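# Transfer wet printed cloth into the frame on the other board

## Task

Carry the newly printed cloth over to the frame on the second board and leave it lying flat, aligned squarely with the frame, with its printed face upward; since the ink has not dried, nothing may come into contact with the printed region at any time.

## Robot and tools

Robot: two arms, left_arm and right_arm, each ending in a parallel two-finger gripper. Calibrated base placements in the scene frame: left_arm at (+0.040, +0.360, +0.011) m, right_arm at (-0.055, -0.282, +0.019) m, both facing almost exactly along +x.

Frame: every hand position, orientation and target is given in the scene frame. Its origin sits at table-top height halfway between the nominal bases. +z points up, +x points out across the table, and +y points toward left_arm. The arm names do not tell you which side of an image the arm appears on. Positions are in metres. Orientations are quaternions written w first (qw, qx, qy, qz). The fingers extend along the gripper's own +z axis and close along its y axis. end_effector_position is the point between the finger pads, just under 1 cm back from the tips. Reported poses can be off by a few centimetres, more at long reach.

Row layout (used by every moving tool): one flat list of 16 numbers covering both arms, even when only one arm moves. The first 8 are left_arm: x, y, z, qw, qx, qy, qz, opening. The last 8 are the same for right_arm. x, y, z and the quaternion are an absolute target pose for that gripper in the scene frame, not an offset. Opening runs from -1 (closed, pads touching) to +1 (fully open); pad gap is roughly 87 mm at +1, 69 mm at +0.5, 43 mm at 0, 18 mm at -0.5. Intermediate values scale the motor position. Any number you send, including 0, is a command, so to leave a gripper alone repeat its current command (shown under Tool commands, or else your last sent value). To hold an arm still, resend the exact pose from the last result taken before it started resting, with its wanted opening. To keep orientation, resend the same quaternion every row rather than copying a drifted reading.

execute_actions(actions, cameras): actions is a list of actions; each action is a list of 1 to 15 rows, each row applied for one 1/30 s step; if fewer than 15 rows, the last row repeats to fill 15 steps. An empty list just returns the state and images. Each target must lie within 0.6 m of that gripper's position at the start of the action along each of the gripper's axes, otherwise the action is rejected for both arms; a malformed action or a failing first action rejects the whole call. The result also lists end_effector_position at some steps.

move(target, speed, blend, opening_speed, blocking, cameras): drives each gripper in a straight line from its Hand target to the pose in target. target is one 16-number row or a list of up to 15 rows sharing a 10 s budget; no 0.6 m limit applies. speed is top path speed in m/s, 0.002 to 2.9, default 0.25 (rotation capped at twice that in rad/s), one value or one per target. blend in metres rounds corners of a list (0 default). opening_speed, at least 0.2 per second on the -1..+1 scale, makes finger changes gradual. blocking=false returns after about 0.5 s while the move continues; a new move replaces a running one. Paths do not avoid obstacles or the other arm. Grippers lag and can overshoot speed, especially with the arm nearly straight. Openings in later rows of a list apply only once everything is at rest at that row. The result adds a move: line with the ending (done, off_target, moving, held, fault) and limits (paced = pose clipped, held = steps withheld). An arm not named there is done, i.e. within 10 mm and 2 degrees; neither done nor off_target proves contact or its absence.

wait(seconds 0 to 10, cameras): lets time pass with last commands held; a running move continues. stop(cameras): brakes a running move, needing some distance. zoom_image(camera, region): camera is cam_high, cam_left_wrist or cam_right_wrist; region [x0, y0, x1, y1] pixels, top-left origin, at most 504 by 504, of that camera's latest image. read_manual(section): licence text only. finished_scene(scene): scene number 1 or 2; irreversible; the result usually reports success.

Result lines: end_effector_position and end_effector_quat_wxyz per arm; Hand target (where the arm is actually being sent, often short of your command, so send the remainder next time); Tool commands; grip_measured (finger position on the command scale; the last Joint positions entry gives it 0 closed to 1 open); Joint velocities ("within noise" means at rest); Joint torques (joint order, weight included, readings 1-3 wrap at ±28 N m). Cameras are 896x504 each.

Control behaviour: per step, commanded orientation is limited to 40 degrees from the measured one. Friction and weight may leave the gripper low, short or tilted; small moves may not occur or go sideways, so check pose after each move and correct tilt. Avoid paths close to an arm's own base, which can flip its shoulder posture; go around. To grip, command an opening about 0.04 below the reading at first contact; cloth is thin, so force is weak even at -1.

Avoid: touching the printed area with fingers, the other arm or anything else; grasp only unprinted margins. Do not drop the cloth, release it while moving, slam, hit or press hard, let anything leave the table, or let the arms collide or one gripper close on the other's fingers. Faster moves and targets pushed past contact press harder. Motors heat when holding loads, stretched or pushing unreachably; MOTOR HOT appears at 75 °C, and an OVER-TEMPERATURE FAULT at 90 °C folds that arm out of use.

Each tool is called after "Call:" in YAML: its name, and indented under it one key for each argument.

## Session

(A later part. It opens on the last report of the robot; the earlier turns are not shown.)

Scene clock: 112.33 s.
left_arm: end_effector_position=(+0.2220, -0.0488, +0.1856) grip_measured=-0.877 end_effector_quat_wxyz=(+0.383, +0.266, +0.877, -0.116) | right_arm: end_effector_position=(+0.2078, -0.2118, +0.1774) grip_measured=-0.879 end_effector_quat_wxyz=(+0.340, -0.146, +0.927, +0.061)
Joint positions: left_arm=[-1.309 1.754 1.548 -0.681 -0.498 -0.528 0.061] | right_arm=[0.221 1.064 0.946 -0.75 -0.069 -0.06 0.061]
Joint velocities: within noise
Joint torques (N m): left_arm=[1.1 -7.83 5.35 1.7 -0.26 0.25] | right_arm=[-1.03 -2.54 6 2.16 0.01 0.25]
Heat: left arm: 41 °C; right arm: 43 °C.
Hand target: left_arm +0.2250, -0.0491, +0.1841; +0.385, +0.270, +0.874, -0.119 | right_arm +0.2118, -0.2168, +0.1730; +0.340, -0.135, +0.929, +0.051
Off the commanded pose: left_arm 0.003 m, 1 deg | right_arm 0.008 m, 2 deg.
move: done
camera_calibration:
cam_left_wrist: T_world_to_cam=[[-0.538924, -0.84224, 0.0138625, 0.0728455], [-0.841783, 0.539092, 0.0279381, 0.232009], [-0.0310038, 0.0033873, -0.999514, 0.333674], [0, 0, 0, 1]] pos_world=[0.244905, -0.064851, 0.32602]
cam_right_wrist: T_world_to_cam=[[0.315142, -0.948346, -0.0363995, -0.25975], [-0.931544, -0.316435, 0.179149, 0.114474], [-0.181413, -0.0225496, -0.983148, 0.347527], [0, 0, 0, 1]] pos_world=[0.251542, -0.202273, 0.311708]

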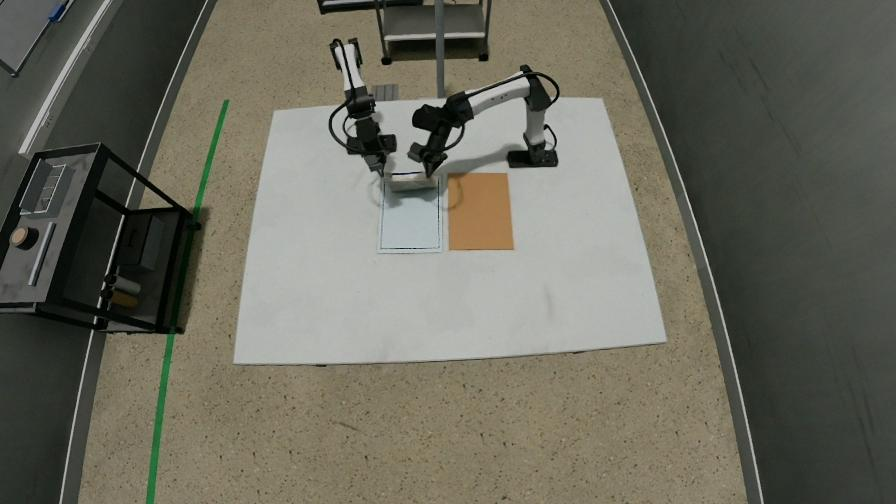

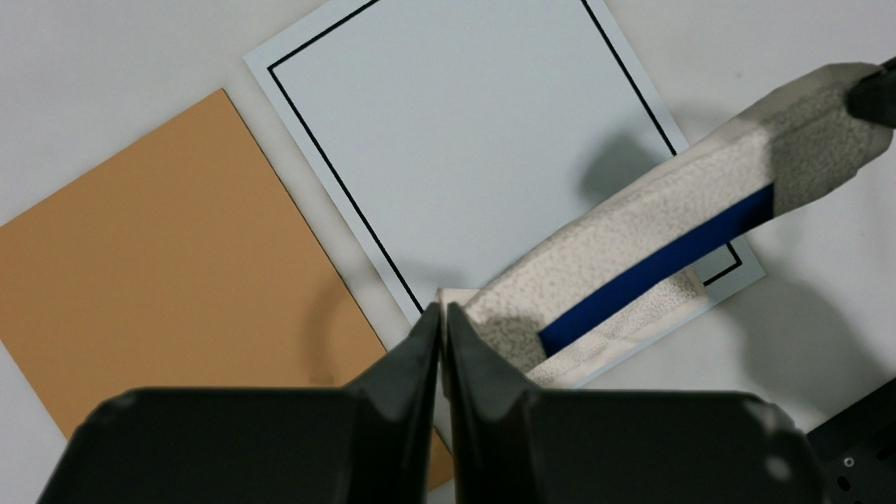

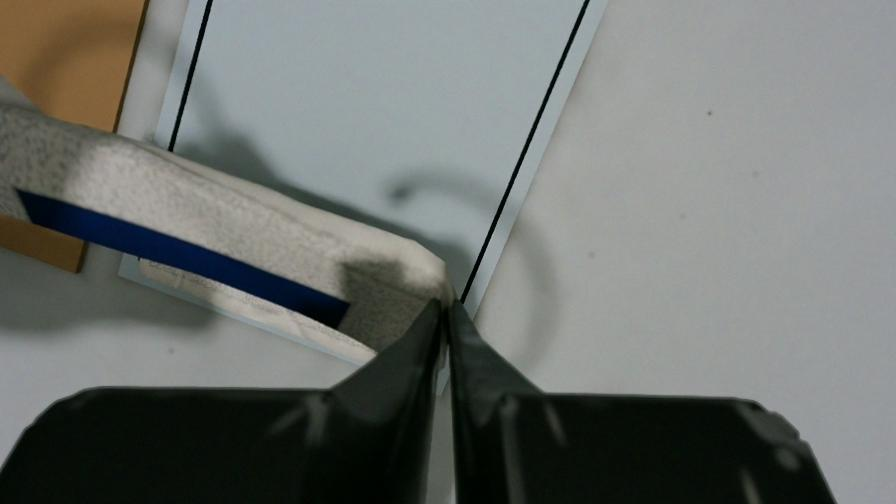

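Call:
move:
  target:
    - [0.190,-0.058,0.280,0.3879,0.2747,0.8712,-0.1223,-1.0,0.178,-0.228,0.270,0.3206,-0.1641,0.9311,0.0565,-1.0]
    - [0.150,-0.058,0.280,0.3879,0.2747,0.8712,-0.1223,-1.0,0.138,-0.234,0.268,0.3206,-0.1641,0.9311,0.0565,-1.0]
    - [0.153,-0.063,0.234,0.3879,0.2747,0.8712,-0.1223,-1.0,0.138,-0.234,0.226,0.3206,-0.1641,0.9311,0.0565,-1.0]
  speed: [0.06,0.05,0.025]
  cameras: ["cam_high"]

Call:
zoom_image:
  camera: "cam_high"
  region: [365, 140, 455, 200]

Call:
wait:
  seconds: 0.4

Call:
zoom_image:
  camera: "cam_high"
  region: [365, 140, 455, 200]

Scene clock: 118.10 s.
left_arm: end_effector_position=(+0.1494, -0.0663, +0.2272) grip_measured=-0.877 end_effector_quat_wxyz=(+0.377, +0.287, +0.873, -0.117) | right_arm: end_effector_position=(+0.1359, -0.2334, +0.2264) grip_measured=-0.879 end_effector_quat_wxyz=(+0.314, -0.160, +0.934, +0.059)
Joint positions: left_arm=[-1.504 1.818 1.815 -0.975 -0.59 -0.674 0.061] | right_arm=[0.178 0.892 1.113 -1.149 -0.104 -0.122 0.061]
Joint velocities: within noise
Joint torques (N m): left_arm=[0.59 -9.57 5.04 1.43 -0.65 -0.05] | right_arm=[-0.35 -2.11 5.33 2.04 -0.18 0.06]
Heat: left arm: 41 °C; right arm: 43 °C.
Hand target: left_arm +0.1531, -0.0630, +0.2338; +0.388, +0.275, +0.871, -0.122 | right_arm +0.1382, -0.2341, +0.2261; +0.321, -0.164, +0.931, +0.056
Off the commanded pose: left_arm 0.008 m, 2 deg | right_arm 0.002 m, 1 deg.
move: done
Images, in order (width x height): cam_high 896x504.

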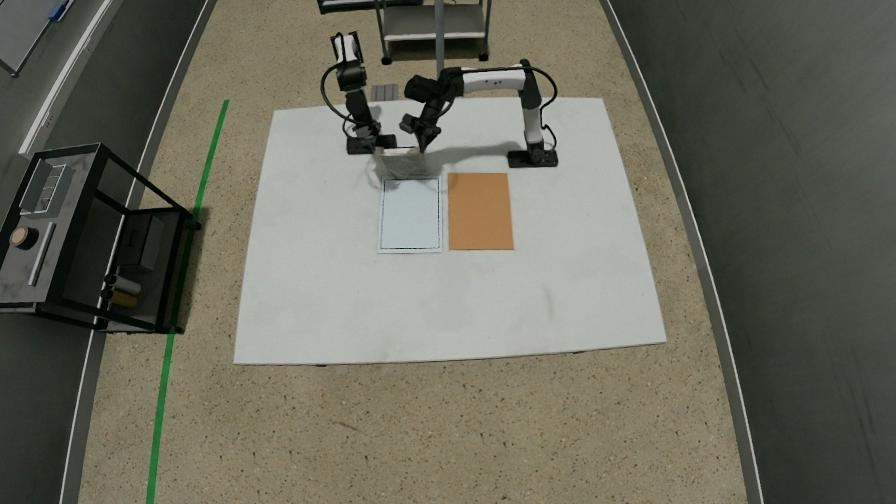

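Scaled by 5.600 from the camera's 896x504 image, which has a finer 1280x720 frame.

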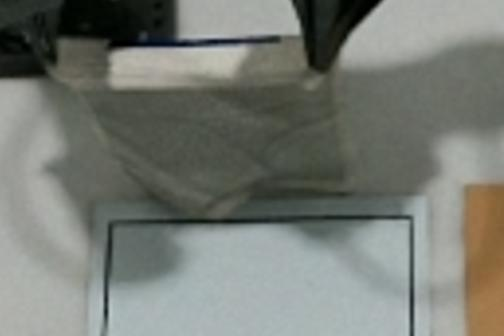

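Scene clock: 118.50 s.
left_arm: end_effector_position=(+0.1494, -0.0663, +0.2272) grip_measured=-0.877 end_effector_quat_wxyz=(+0.377, +0.287, +0.873, -0.117) | right_arm: end_effector_position=(+0.1359, -0.2334, +0.2264) grip_measured=-0.879 end_effector_quat_wxyz=(+0.314, -0.160, +0.934, +0.059)
Joint positions: left_arm=[-1.504 1.818 1.815 -0.975 -0.59 -0.674 0.061] | right_arm=[0.178 0.892 1.113 -1.149 -0.104 -0.122 0.061]
Joint velocities: within noise
Joint torques (N m): left_arm=[0.59 -9.55 5.04 1.44 -0.66 -0.05] | right_arm=[-0.29 -2.13 5.35 2.04 -0.18 0.06]
Heat: left arm: 41 °C; right arm: 43 °C.
Hand target: left_arm +0.1531, -0.0630, +0.2338; +0.388, +0.275, +0.871, -0.122 | right_arm +0.1381, -0.2341, +0.2261; +0.321, -0.164, +0.931, +0.056
Tool commands: left_gripper/opening=-1.0 right_gripper/opening=-1.0
Off the commanded pose: left_arm 0.008 m, 2 deg | right_arm 0.002 m, 1 deg.
wait: 0.40 s; at rest by 0.17 s
camera_calibration:
cam_left_wrist: T_world_to_cam=[[-0.571889, -0.820327, 0.00250613, 0.0274181], [-0.819624, 0.57152, 0.0397642, 0.175268], [-0.034052, 0.0206866, -0.999206, 0.374652], [0, 0, 0, 1]] pos_world=[0.172091, -0.0854274, 0.367317]
cam_right_wrist: T_world_to_cam=[[0.338587, -0.940354, -0.0330501, -0.257804], [-0.912206, -0.33666, 0.233537, 0.0122341], [-0.230735, -0.0489243, -0.971786, 0.380114], [0, 0, 0, 1]] pos_world=[0.186155, -0.219711, 0.358012]

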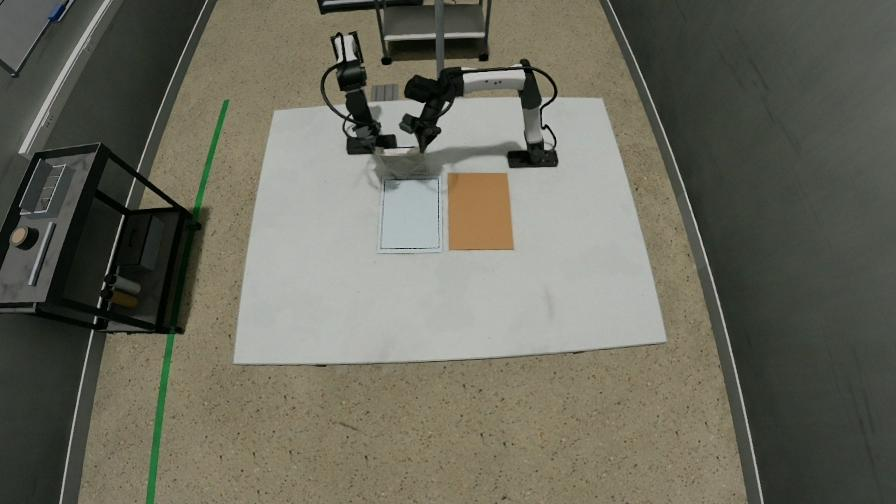

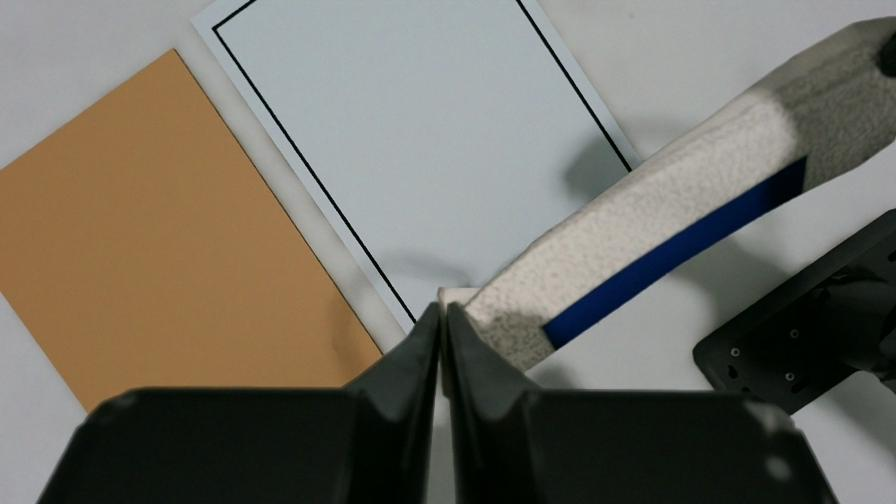

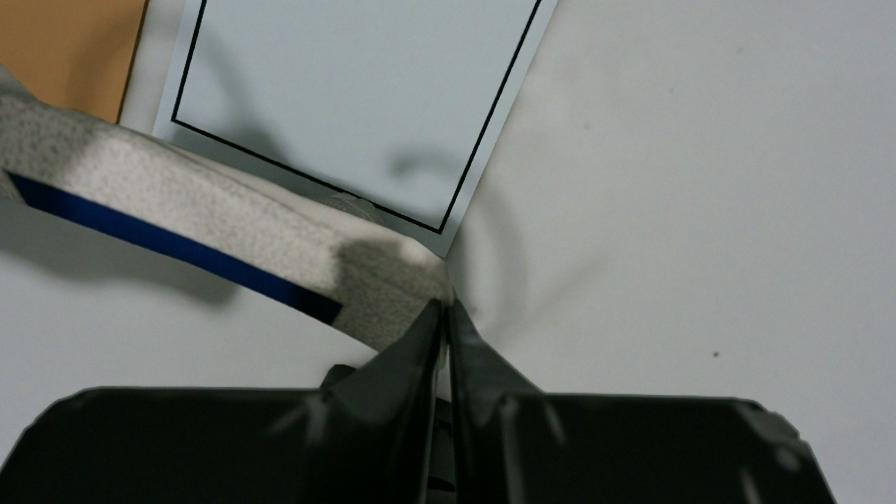

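Scaled by 5.600 from the camera's 896x504 image, which has a finer 1280x720 frame.

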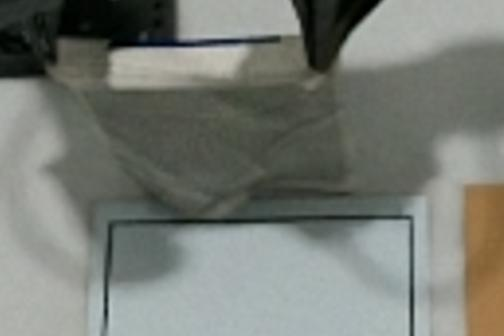

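Call:
move:
  target:
    - [0.200,-0.062,0.212,0.3879,0.2747,0.8712,-0.1223,-1.0,0.185,-0.234,0.200,0.3206,-0.1641,0.9311,0.0565,-1.0]
    - [0.225,-0.062,0.190,0.3850,0.2700,0.8740,-0.1190,-1.0,0.212,-0.233,0.178,0.3400,-0.1350,0.9290,0.0500,-1.0]
  speed: 0.04

Call:
zoom_image:
  camera: "cam_high"
  region: [365, 140, 455, 220]

Scene clock: 121.87 s.
left_arm: end_effector_position=(+0.2221, -0.0628, +0.1857) grip_measured=-0.877 end_effector_quat_wxyz=(+0.380, +0.268, +0.878, -0.111) | right_arm: end_effector_position=(+0.2077, -0.2275, +0.1825) grip_measured=-0.879 end_effector_quat_wxyz=(+0.340, -0.145, +0.927, +0.063)
Joint positions: left_arm=[-1.319 1.818 1.635 -0.719 -0.504 -0.538 0.061] | right_arm=[0.136 1.056 0.963 -0.781 -0.127 -0.123 0.061]
Joint velocities: within noise
Joint torques (N m): left_arm=[1.07 -9.39 5.29 1.66 -0.27 0.25] | right_arm=[-0.79 -2.44 6.04 2.17 0.05 0.23]
Heat: left arm: 41 °C; right arm: 43 °C.
Hand target: left_arm +0.2249, -0.0619, +0.1899; +0.385, +0.270, +0.875, -0.119 | right_arm +0.2118, -0.2328, +0.1782; +0.340, -0.135, +0.929, +0.051
Off the commanded pose: left_arm 0.005 m, 1 deg | right_arm 0.008 m, 2 deg.
move: done
camera_calibration:
cam_left_wrist: T_world_to_cam=[[-0.538394, -0.842673, 0.00585562, 0.0624756], [-0.841987, 0.538214, 0.0371958, 0.237889], [-0.0344955, 0.0150957, -0.999291, 0.33537], [0, 0, 0, 1]] pos_world=[0.245505, -0.0804516, 0.325918]
cam_right_wrist: T_world_to_cam=[[0.315443, -0.948079, -0.0405283, -0.273598], [-0.931423, -0.317505, 0.177881, 0.108481], [-0.181513, -0.0183621, -0.983217, 0.353119], [0, 0, 0, 1]] pos_world=[0.251441, -0.218465, 0.316807]

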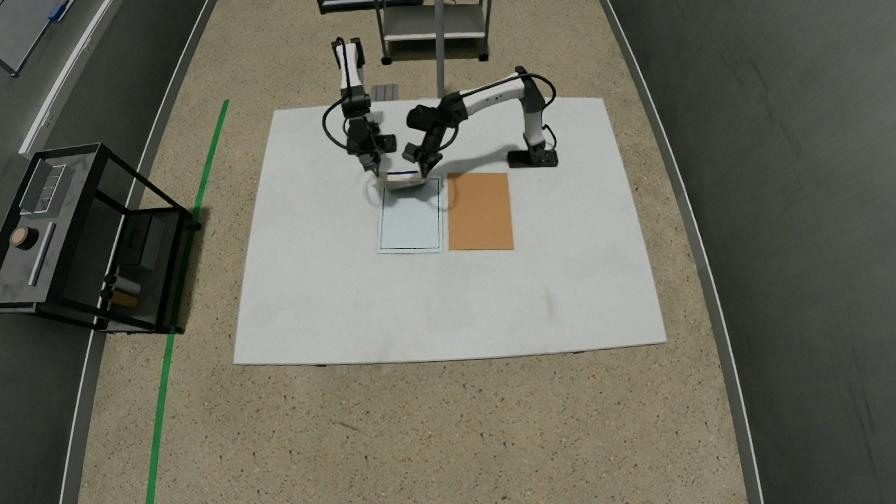

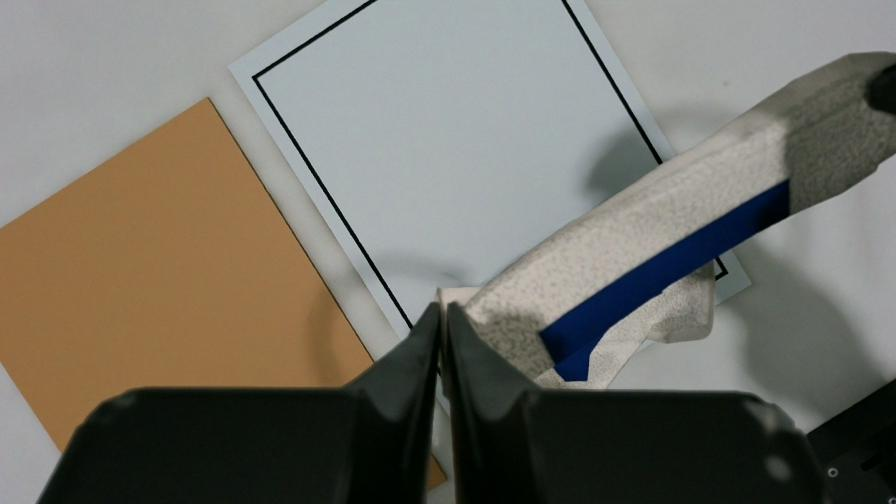

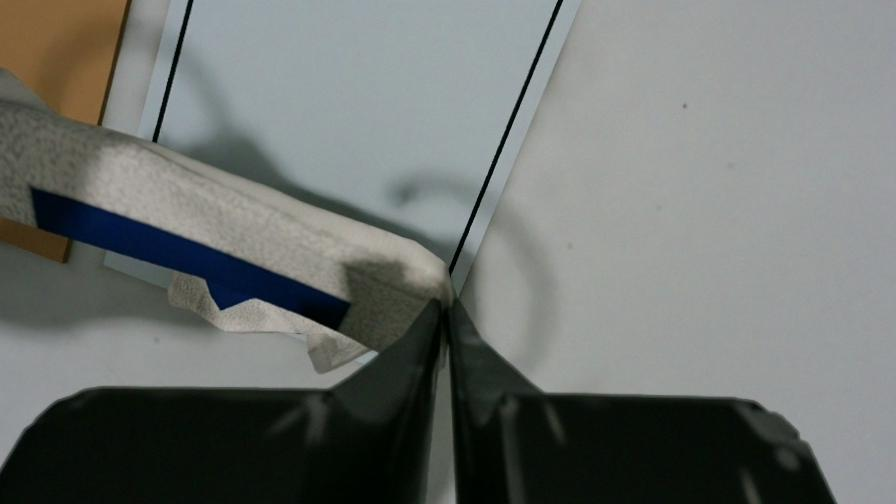

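Scaled by 5.600 from the camera's 896x504 image, which has a finer 1280x720 frame.

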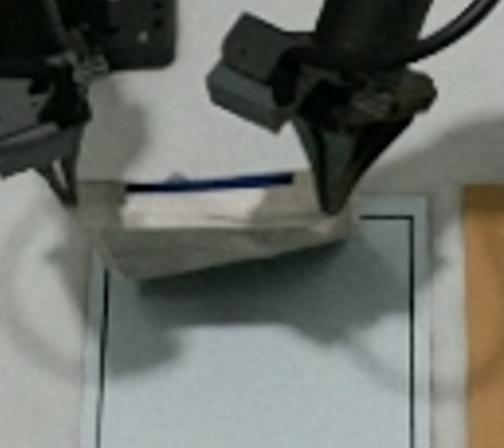

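Call:
move:
  target:
    - [0.200,-0.061,0.285,0.3879,0.2747,0.8712,-0.1223,-1.0,0.187,-0.234,0.275,0.3206,-0.1641,0.9311,0.0565,-1.0]
    - [0.153,-0.061,0.280,0.3879,0.2747,0.8712,-0.1223,-1.0,0.138,-0.234,0.268,0.3206,-0.1641,0.9311,0.0565,-1.0]
  speed: [0.04,0.025]
  blend: 0.02
  cameras: ["cam_high"]

Call:
zoom_image:
  camera: "cam_high"
  region: [365, 140, 455, 200]

Call:
wait:
  seconds: 0.3
  cameras: ["cam_high"]

Call:
zoom_image:
  camera: "cam_high"
  region: [365, 140, 455, 200]

Scene clock: 127.43 s.
left_arm: end_effector_position=(+0.1531, -0.0671, +0.2830) grip_measured=-0.877 end_effector_quat_wxyz=(+0.388, +0.275, +0.868, -0.141) | right_arm: end_effector_position=(+0.1473, -0.2289, +0.2755) grip_measured=-0.879 end_effector_quat_wxyz=(+0.340, -0.170, +0.923, +0.067)
Joint positions: left_arm=[-1.496 1.844 2.055 -1.124 -0.589 -0.665 0.061] | right_arm=[0.173 0.972 1.328 -1.229 -0.127 -0.139 0.061]
Joint velocities: within noise
Joint torques (N m): left_arm=[-0.12 -6.64 7.54 0.99 -0.66 -0.12] | right_arm=[0.13 -2.3 5.01 1.49 0.01 0.25]
Heat: left arm: 41 °C; right arm: 43 °C.
Hand target: left_arm +0.1532, -0.0611, +0.2804; +0.389, +0.275, +0.871, -0.123 | right_arm +0.1380, -0.2339, +0.2682; +0.320, -0.164, +0.931, +0.057
Off the commanded pose: left_arm 0.007 m, 2 deg | right_arm 0.013 m, 3 deg.
move: off_target (right_arm)
Images, in order (width x height): cam_high 896x504.

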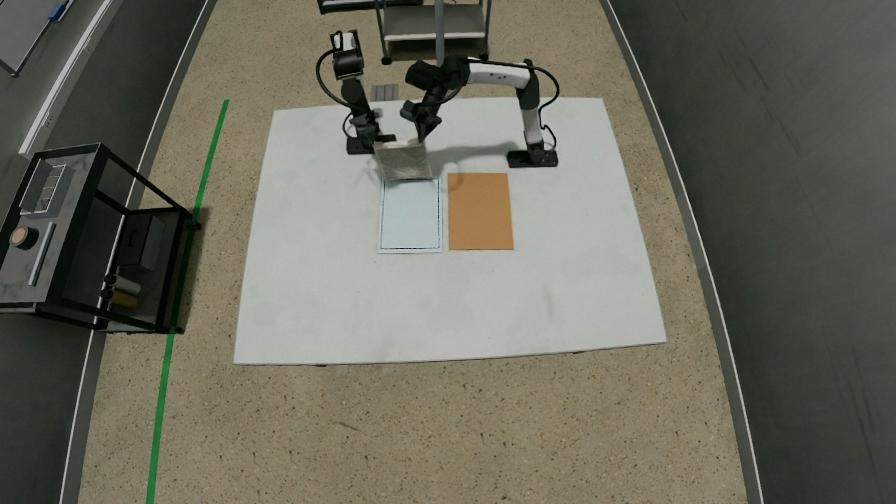

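Scaled by 5.600 from the camera's 896x504 image, which has a finer 1280x720 frame.

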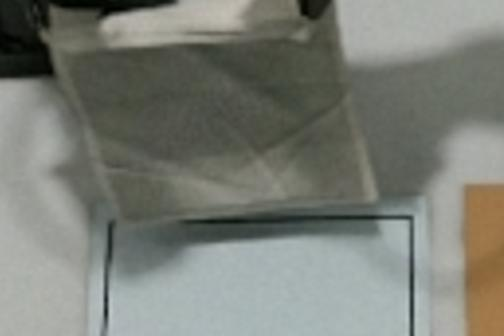

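Scene clock: 127.73 s.
left_arm: end_effector_position=(+0.1531, -0.0671, +0.2830) grip_measured=-0.877 end_effector_quat_wxyz=(+0.388, +0.275, +0.868, -0.141) | right_arm: end_effector_position=(+0.1473, -0.2289, +0.2755) grip_measured=-0.879 end_effector_quat_wxyz=(+0.340, -0.170, +0.923, +0.067)
Joint positions: left_arm=[-1.496 1.844 2.055 -1.124 -0.589 -0.665 0.061] | right_arm=[0.173 0.972 1.328 -1.229 -0.127 -0.139 0.061]
Joint velocities: within noise
Joint torques (N m): left_arm=[-0.1 -6.67 7.56 0.99 -0.67 -0.11] | right_arm=[0.13 -2.29 4.97 1.5 0.02 0.25]
Heat: left arm: 41 °C; right arm: 43 °C.
Hand target: left_arm +0.1532, -0.0611, +0.2804; +0.389, +0.275, +0.871, -0.123 | right_arm +0.1380, -0.2339, +0.2682; +0.320, -0.165, +0.931, +0.057
Tool commands: left_gripper/opening=-1.0 right_gripper/opening=-1.0
Off the commanded pose: left_arm 0.007 m, 2 deg | right_arm 0.013 m, 3 deg.
wait: 0.30 s; at rest by 0.17 s
Images, in order (width x height): cam_high 896x504.

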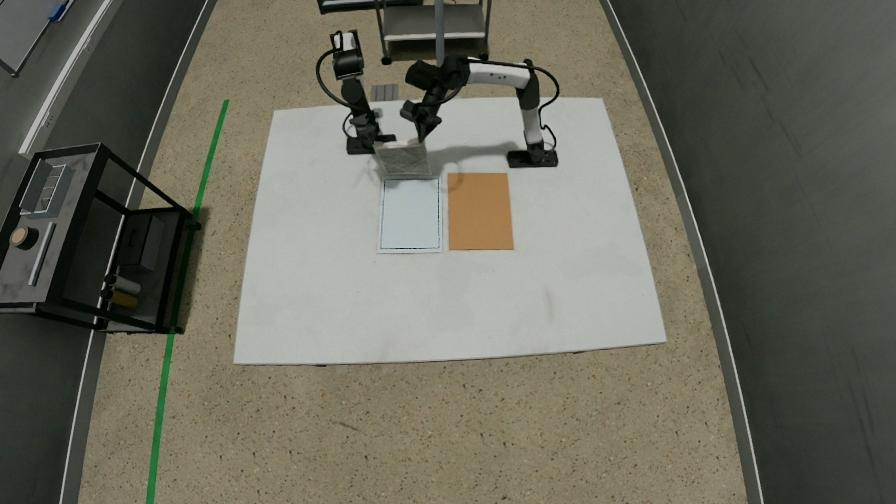

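Scaled by 5.600 from the camera's 896x504 image, which has a finer 1280x720 frame.

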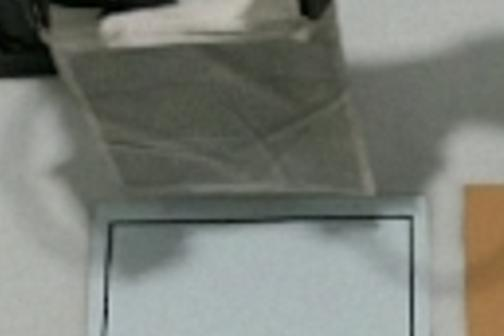

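Call:
move:
  target: [0.155,-0.061,0.234,0.3879,0.2747,0.8712,-0.1223,-1.0,0.140,-0.234,0.226,0.3206,-0.1641,0.9311,0.0565,-1.0]
  speed: 0.03
  cameras: ["cam_high","cam_right_wrist"]

Call:
zoom_image:
  camera: "cam_high"
  region: [365, 140, 455, 200]

Scene clock: 130.17 s.
left_arm: end_effector_position=(+0.1531, -0.0650, +0.2212) grip_measured=-0.877 end_effector_quat_wxyz=(+0.375, +0.289, +0.874, -0.108) | right_arm: end_effector_position=(+0.1369, -0.2308, +0.2263) grip_measured=-0.879 end_effector_quat_wxyz=(+0.313, -0.169, +0.932, +0.067)
Joint positions: left_arm=[-1.496 1.825 1.804 -0.971 -0.59 -0.667 0.061] | right_arm=[0.173 0.899 1.114 -1.146 -0.127 -0.139 0.061]
Joint velocities: within noise
Joint torques (N m): left_arm=[0.38 -10.84 5.05 1.42 -0.63 -0.08] | right_arm=[-0.23 -2.21 5.35 2.05 -0.01 0.22]
Heat: left arm: 41 °C; right arm: 43 °C.
Hand target: left_arm +0.1552, -0.0609, +0.2339; +0.388, +0.274, +0.871, -0.122 | right_arm +0.1399, -0.2340, +0.2260; +0.320, -0.164, +0.931, +0.057
Off the commanded pose: left_arm 0.014 m, 3 deg | right_arm 0.004 m, 2 deg.
move: off_target (left_arm)
camera_calibration:
cam_right_wrist: T_world_to_cam=[[0.359326, -0.932295, -0.0413732, -0.254805], [-0.904034, -0.358748, 0.232426, 0.00803357], [-0.231532, -0.046114, -0.971734, 0.381092], [0, 0, 0, 1]] pos_world=[0.187056, -0.217098, 0.35791]
Images, in order (width x height): cam_high 896x504, cam_right_wrist 896x504.

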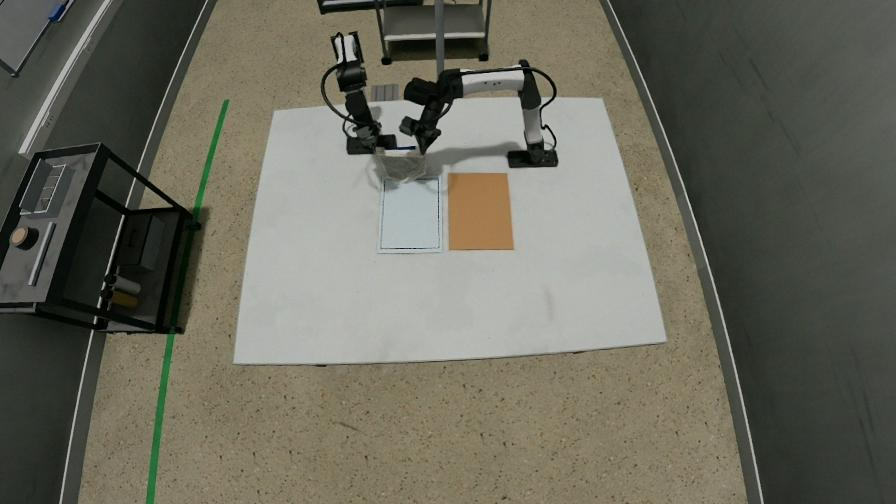

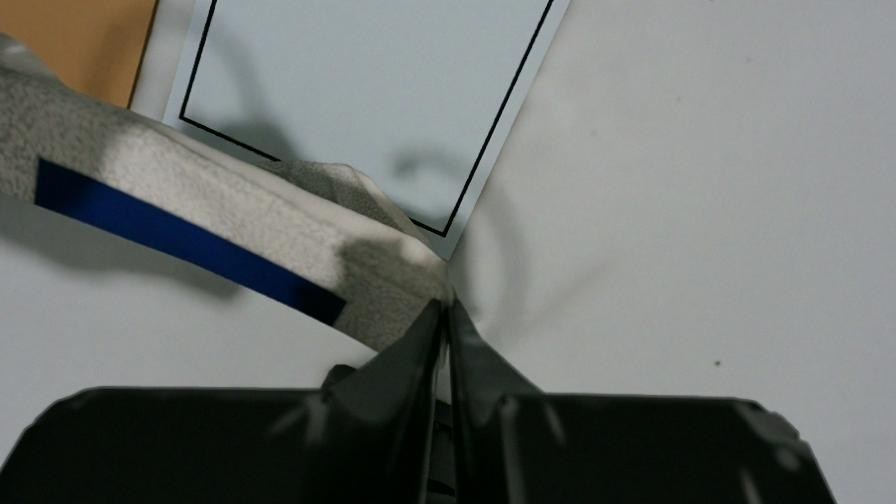

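Scaled by 5.600 from the camera's 896x504 image, which has a finer 1280x720 frame.

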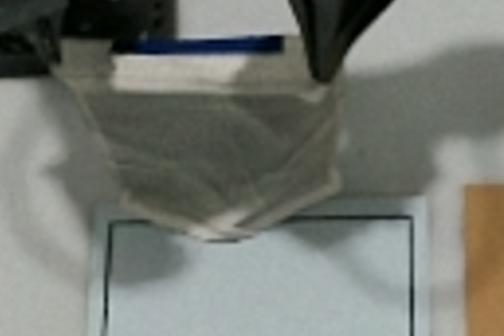

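Call:
move:
  target:
    - [0.152,-0.061,0.285,0.3879,0.2747,0.8712,-0.1223,-1.0,0.139,-0.234,0.272,0.3206,-0.1641,0.9311,0.0565,-1.0]
    - [0.155,-0.061,0.237,0.3879,0.2747,0.8712,-0.1223,-1.0,0.140,-0.234,0.228,0.3206,-0.1641,0.9311,0.0565,-1.0]
  speed: 0.025
  cameras: ["cam_high","cam_right_wrist"]

Call:
zoom_image:
  camera: "cam_high"
  region: [365, 140, 455, 200]

Scene clock: 135.40 s.
left_arm: end_effector_position=(+0.1530, -0.0649, +0.2244) grip_measured=-0.877 end_effector_quat_wxyz=(+0.375, +0.287, +0.875, -0.109) | right_arm: end_effector_position=(+0.1374, -0.2307, +0.2285) grip_measured=-0.879 end_effector_quat_wxyz=(+0.313, -0.169, +0.932, +0.067)
Joint positions: left_arm=[-1.496 1.827 1.82 -0.984 -0.59 -0.67 0.061] | right_arm=[0.173 0.903 1.124 -1.151 -0.127 -0.139 0.061]
Joint velocities: within noise
Joint torques (N m): left_arm=[0.35 -10.78 5.04 1.43 -0.62 -0.05] | right_arm=[-0.21 -2.25 5.42 2.03 0 0.2]
Heat: left arm: 41 °C; right arm: 43 °C.
Hand target: left_arm +0.1549, -0.0609, +0.2368; +0.387, +0.275, +0.872, -0.122 | right_arm +0.1403, -0.2339, +0.2282; +0.321, -0.164, +0.931, +0.057
Off the commanded pose: left_arm 0.013 m, 3 deg | right_arm 0.004 m, 2 deg.
move: off_target (left_arm)
camera_calibration:
cam_right_wrist: T_world_to_cam=[[0.359394, -0.93228, -0.0411065, -0.254924], [-0.904392, -0.358824, 0.230913, 0.00836834], [-0.230026, -0.0458125, -0.972106, 0.383314], [0, 0, 0, 1]] pos_world=[0.187359, -0.217097, 0.36021]
Images, in order (width x height): cam_high 896x504, cam_right_wrist 896x504.

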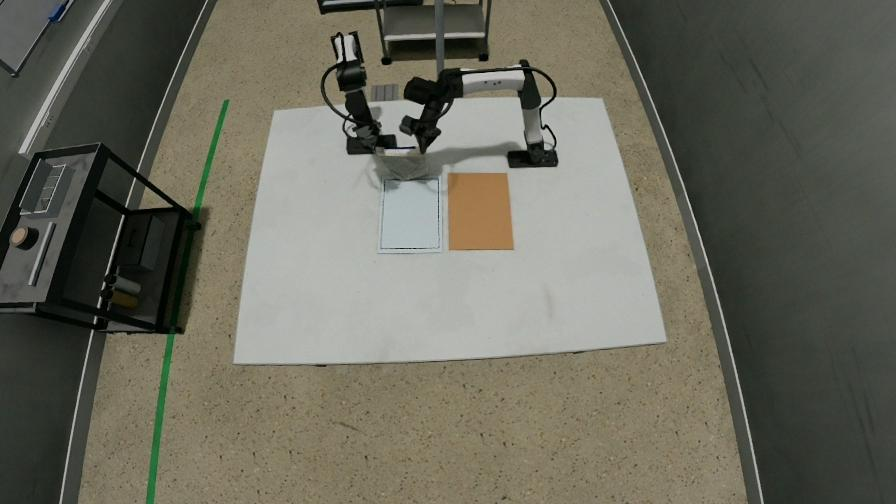

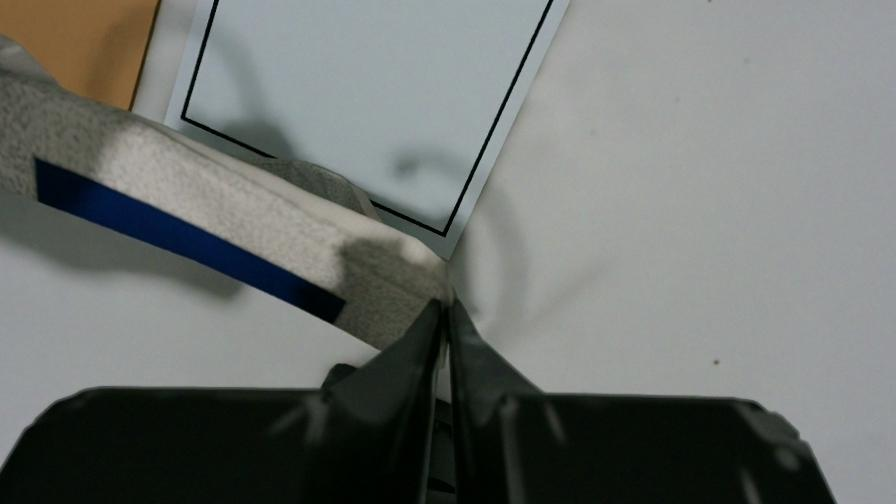

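Scaled by 5.600 from the camera's 896x504 image, which has a finer 1280x720 frame.

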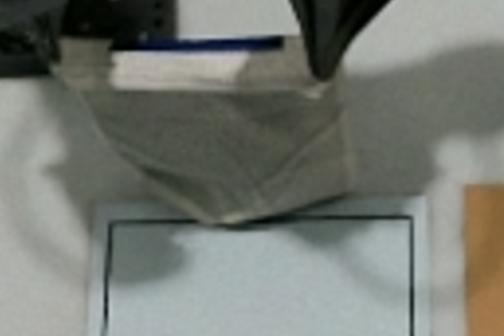

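Call:
move:
  target: [0.155,-0.061,0.262,0.3879,0.2747,0.8712,-0.1223,-1.0,0.138,-0.234,0.252,0.3206,-0.1641,0.9311,0.0565,-1.0]
  speed: 0.008
  cameras: ["cam_high","cam_right_wrist"]

Call:
zoom_image:
  camera: "cam_high"
  region: [365, 140, 455, 200]

Call:
wait:
  seconds: 0.2
  cameras: ["cam_high"]

Call:
zoom_image:
  camera: "cam_high"
  region: [365, 140, 455, 200]

Call:
wait:
  seconds: 0.2
  cameras: ["cam_high"]

Call:
zoom_image:
  camera: "cam_high"
  region: [365, 140, 455, 200]

Scene clock: 139.63 s.
left_arm: end_effector_position=(+0.1533, -0.0683, +0.2518) grip_measured=-0.877 end_effector_quat_wxyz=(+0.383, +0.279, +0.871, -0.129) | right_arm: end_effector_position=(+0.1429, -0.2300, +0.2513) grip_measured=-0.879 end_effector_quat_wxyz=(+0.333, -0.169, +0.925, +0.066)
Joint positions: left_arm=[-1.496 1.827 1.913 -1.03 -0.59 -0.67 0.061] | right_arm=[0.173 0.923 1.21 -1.175 -0.126 -0.139 0.061]
Joint velocities: within noise
Joint torques (N m): left_arm=[0.36 -8.21 9.13 0.92 -0.61 -0.01] | right_arm=[0.02 -0.76 7.95 1.51 0.01 0.25]
Heat: left arm: 41 °C; right arm: 43 °C.
Hand target: left_arm +0.1550, -0.0612, +0.2619; +0.388, +0.275, +0.871, -0.123 | right_arm +0.1381, -0.2342, +0.2520; +0.321, -0.164, +0.931, +0.056
Off the commanded pose: left_arm 0.013 m, 1 deg | right_arm 0.006 m, 2 deg.
move: off_target (left_arm)
camera_calibration:
cam_right_wrist: T_world_to_cam=[[0.360043, -0.932382, -0.032143, -0.257644], [-0.913295, -0.359287, 0.191846, 0.0193764], [-0.190422, -0.039717, -0.980898, 0.404739], [0, 0, 0, 1]] pos_world=[0.187531, -0.217186, 0.385009]
Images, in order (width x height): cam_high 896x504, cam_right_wrist 896x504.

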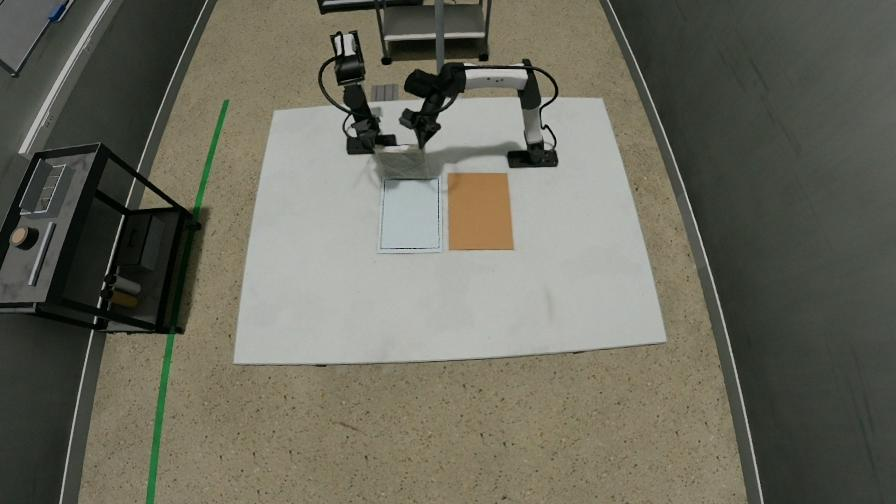

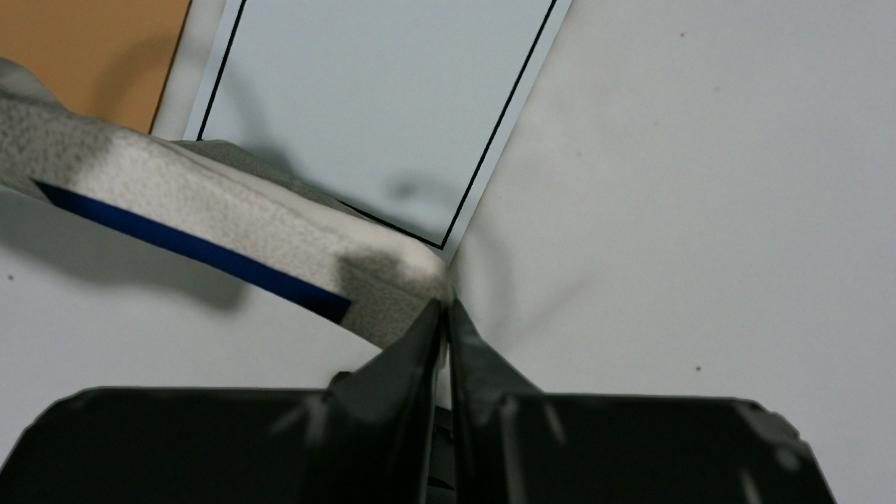

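Scaled by 5.600 from the camera's 896x504 image, which has a finer 1280x720 frame.

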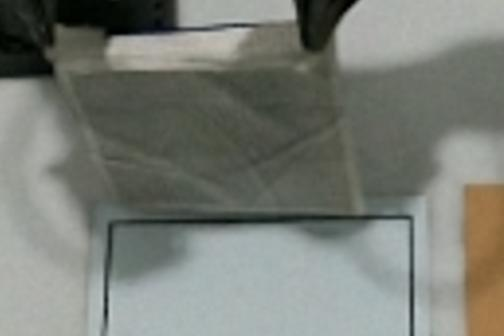

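Scene clock: 139.83 s.
left_arm: end_effector_position=(+0.1533, -0.0683, +0.2518) grip_measured=-0.877 end_effector_quat_wxyz=(+0.383, +0.279, +0.871, -0.129) | right_arm: end_effector_position=(+0.1429, -0.2300, +0.2513) grip_measured=-0.879 end_effector_quat_wxyz=(+0.333, -0.169, +0.925, +0.066)
Joint positions: left_arm=[-1.496 1.827 1.913 -1.03 -0.59 -0.67 0.061] | right_arm=[0.173 0.923 1.21 -1.175 -0.126 -0.139 0.061]
Joint velocities: within noise
Joint torques (N m): left_arm=[0.35 -8.2 9.13 0.95 -0.61 -0.02] | right_arm=[-0.05 -0.77 7.95 1.47 0.02 0.24]
Heat: left arm: 41 °C; right arm: 43 °C.
Hand target: left_arm +0.1551, -0.0612, +0.2619; +0.388, +0.275, +0.871, -0.123 | right_arm +0.1381, -0.2342, +0.2520; +0.321, -0.164, +0.931, +0.056
Tool commands: left_gripper/opening=-1.0 right_gripper/opening=-1.0
Off the commanded pose: left_arm 0.013 m, 1 deg | right_arm 0.006 m, 2 deg.
wait: 0.20 s; at rest by 0.17 s
Images, in order (width x height): cam_high 896x504.

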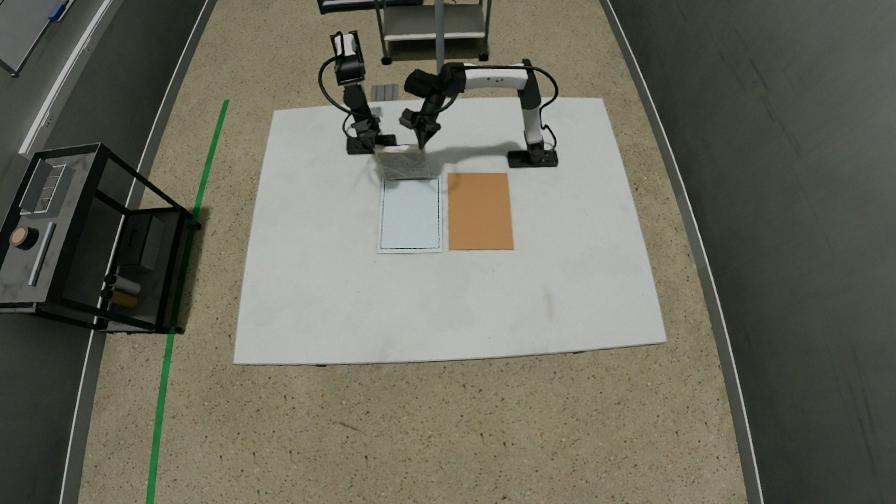

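Scaled by 5.600 from the camera's 896x504 image, which has a finer 1280x720 frame.

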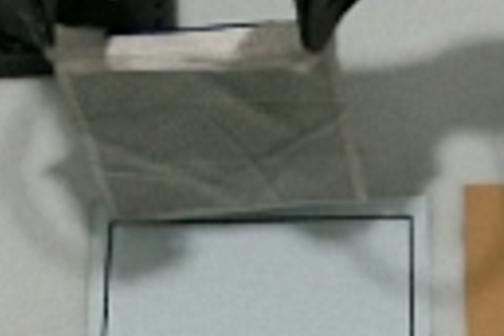

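Scene clock: 140.03 s.
left_arm: end_effector_position=(+0.1533, -0.0683, +0.2518) grip_measured=-0.877 end_effector_quat_wxyz=(+0.383, +0.279, +0.871, -0.129) | right_arm: end_effector_position=(+0.1429, -0.2300, +0.2512) grip_measured=-0.879 end_effector_quat_wxyz=(+0.333, -0.169, +0.925, +0.066)
Joint positions: left_arm=[-1.496 1.827 1.913 -1.03 -0.59 -0.67 0.061] | right_arm=[0.173 0.924 1.21 -1.175 -0.126 -0.139 0.061]
Joint velocities: within noise
Joint torques (N m): left_arm=[0.36 -8.21 9.13 0.95 -0.61 -0.01] | right_arm=[0.01 -0.73 7.91 1.47 0 0.23]
Heat: left arm: 41 °C; right arm: 43 °C.
Hand target: left_arm +0.1551, -0.0612, +0.2619; +0.388, +0.275, +0.871, -0.123 | right_arm +0.1382, -0.2342, +0.2520; +0.321, -0.164, +0.931, +0.056
Tool commands: left_gripper/opening=-1.0 right_gripper/opening=-1.0
Off the commanded pose: left_arm 0.013 m, 1 deg | right_arm 0.006 m, 2 deg.
wait: 0.20 s; at rest by 0.17 s
Images, in order (width x height): cam_high 896x504.

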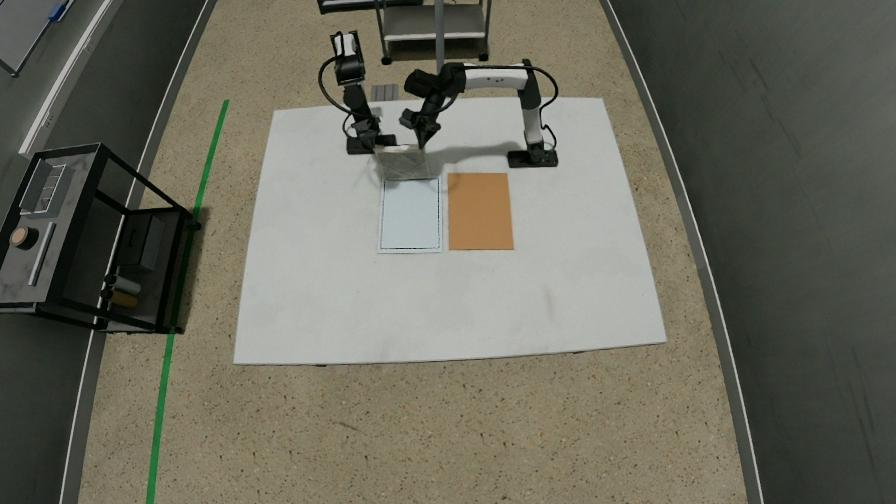

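Scaled by 5.600 from the camera's 896x504 image, which has a finer 1280x720 frame.

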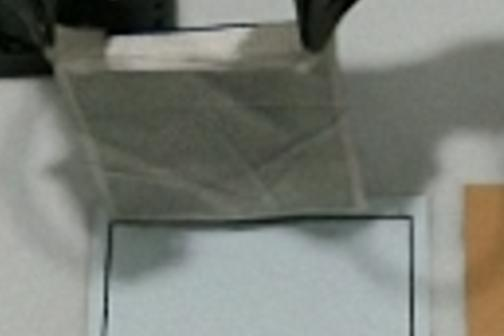

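Call:
move:
  target: [0.157,-0.061,0.236,0.3879,0.2747,0.8712,-0.1223,-1.0,0.142,-0.234,0.226,0.3206,-0.1641,0.9311,0.0565,-1.0]
  speed: 0.01
  cameras: ["cam_high","cam_right_wrist"]

Call:
zoom_image:
  camera: "cam_high"
  region: [365, 140, 455, 200]

Scene clock: 144.17 s.
left_arm: end_effector_position=(+0.1531, -0.0655, +0.2229) grip_measured=-0.877 end_effector_quat_wxyz=(+0.375, +0.287, +0.875, -0.110) | right_arm: end_effector_position=(+0.1389, -0.2305, +0.2263) grip_measured=-0.879 end_effector_quat_wxyz=(+0.312, -0.169, +0.932, +0.067)
Joint positions: left_arm=[-1.496 1.827 1.814 -0.977 -0.59 -0.67 0.061] | right_arm=[0.173 0.906 1.116 -1.141 -0.127 -0.139 0.061]
Joint velocities: within noise
Joint torques (N m): left_arm=[0.79 -10.89 5.05 1.44 -0.59 0.02] | right_arm=[-0.49 -2.25 5.35 2.03 -0.03 0.19]
Heat: left arm: 41 °C; right arm: 43 °C.
Hand target: left_arm +0.1569, -0.0609, +0.2358; +0.388, +0.275, +0.871, -0.122 | right_arm +0.1418, -0.2337, +0.2261; +0.321, -0.164, +0.931, +0.057
Off the commanded pose: left_arm 0.014 m, 3 deg | right_arm 0.005 m, 2 deg.
move: off_target (left_arm)
camera_calibration:
cam_right_wrist: T_world_to_cam=[[0.359308, -0.932301, -0.0413843, -0.255238], [-0.903969, -0.358719, 0.232726, 0.00983549], [-0.231816, -0.0462101, -0.971661, 0.381576], [0, 0, 0, 1]] pos_world=[0.189055, -0.216798, 0.357911]
Images, in order (width x height): cam_high 896x504, cam_right_wrist 896x504.

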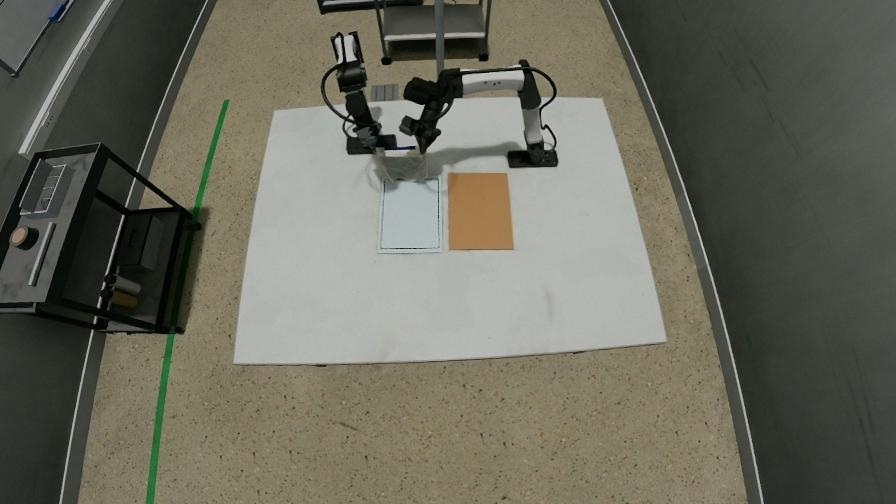

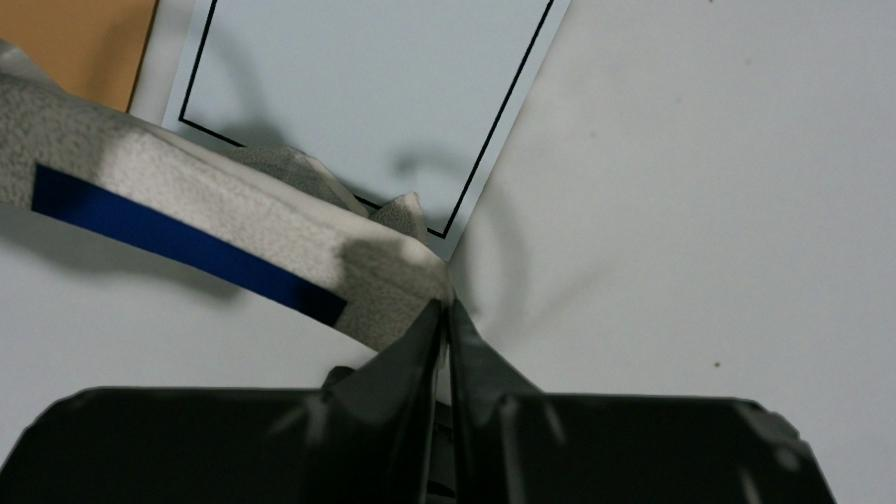

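Scaled by 5.600 from the camera's 896x504 image, which has a finer 1280x720 frame.

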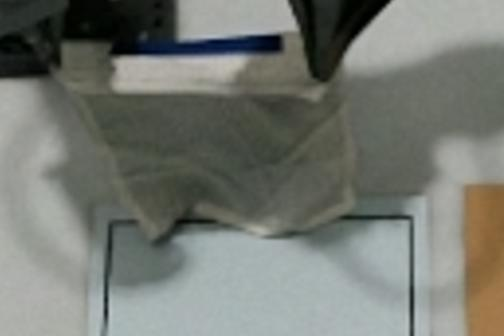

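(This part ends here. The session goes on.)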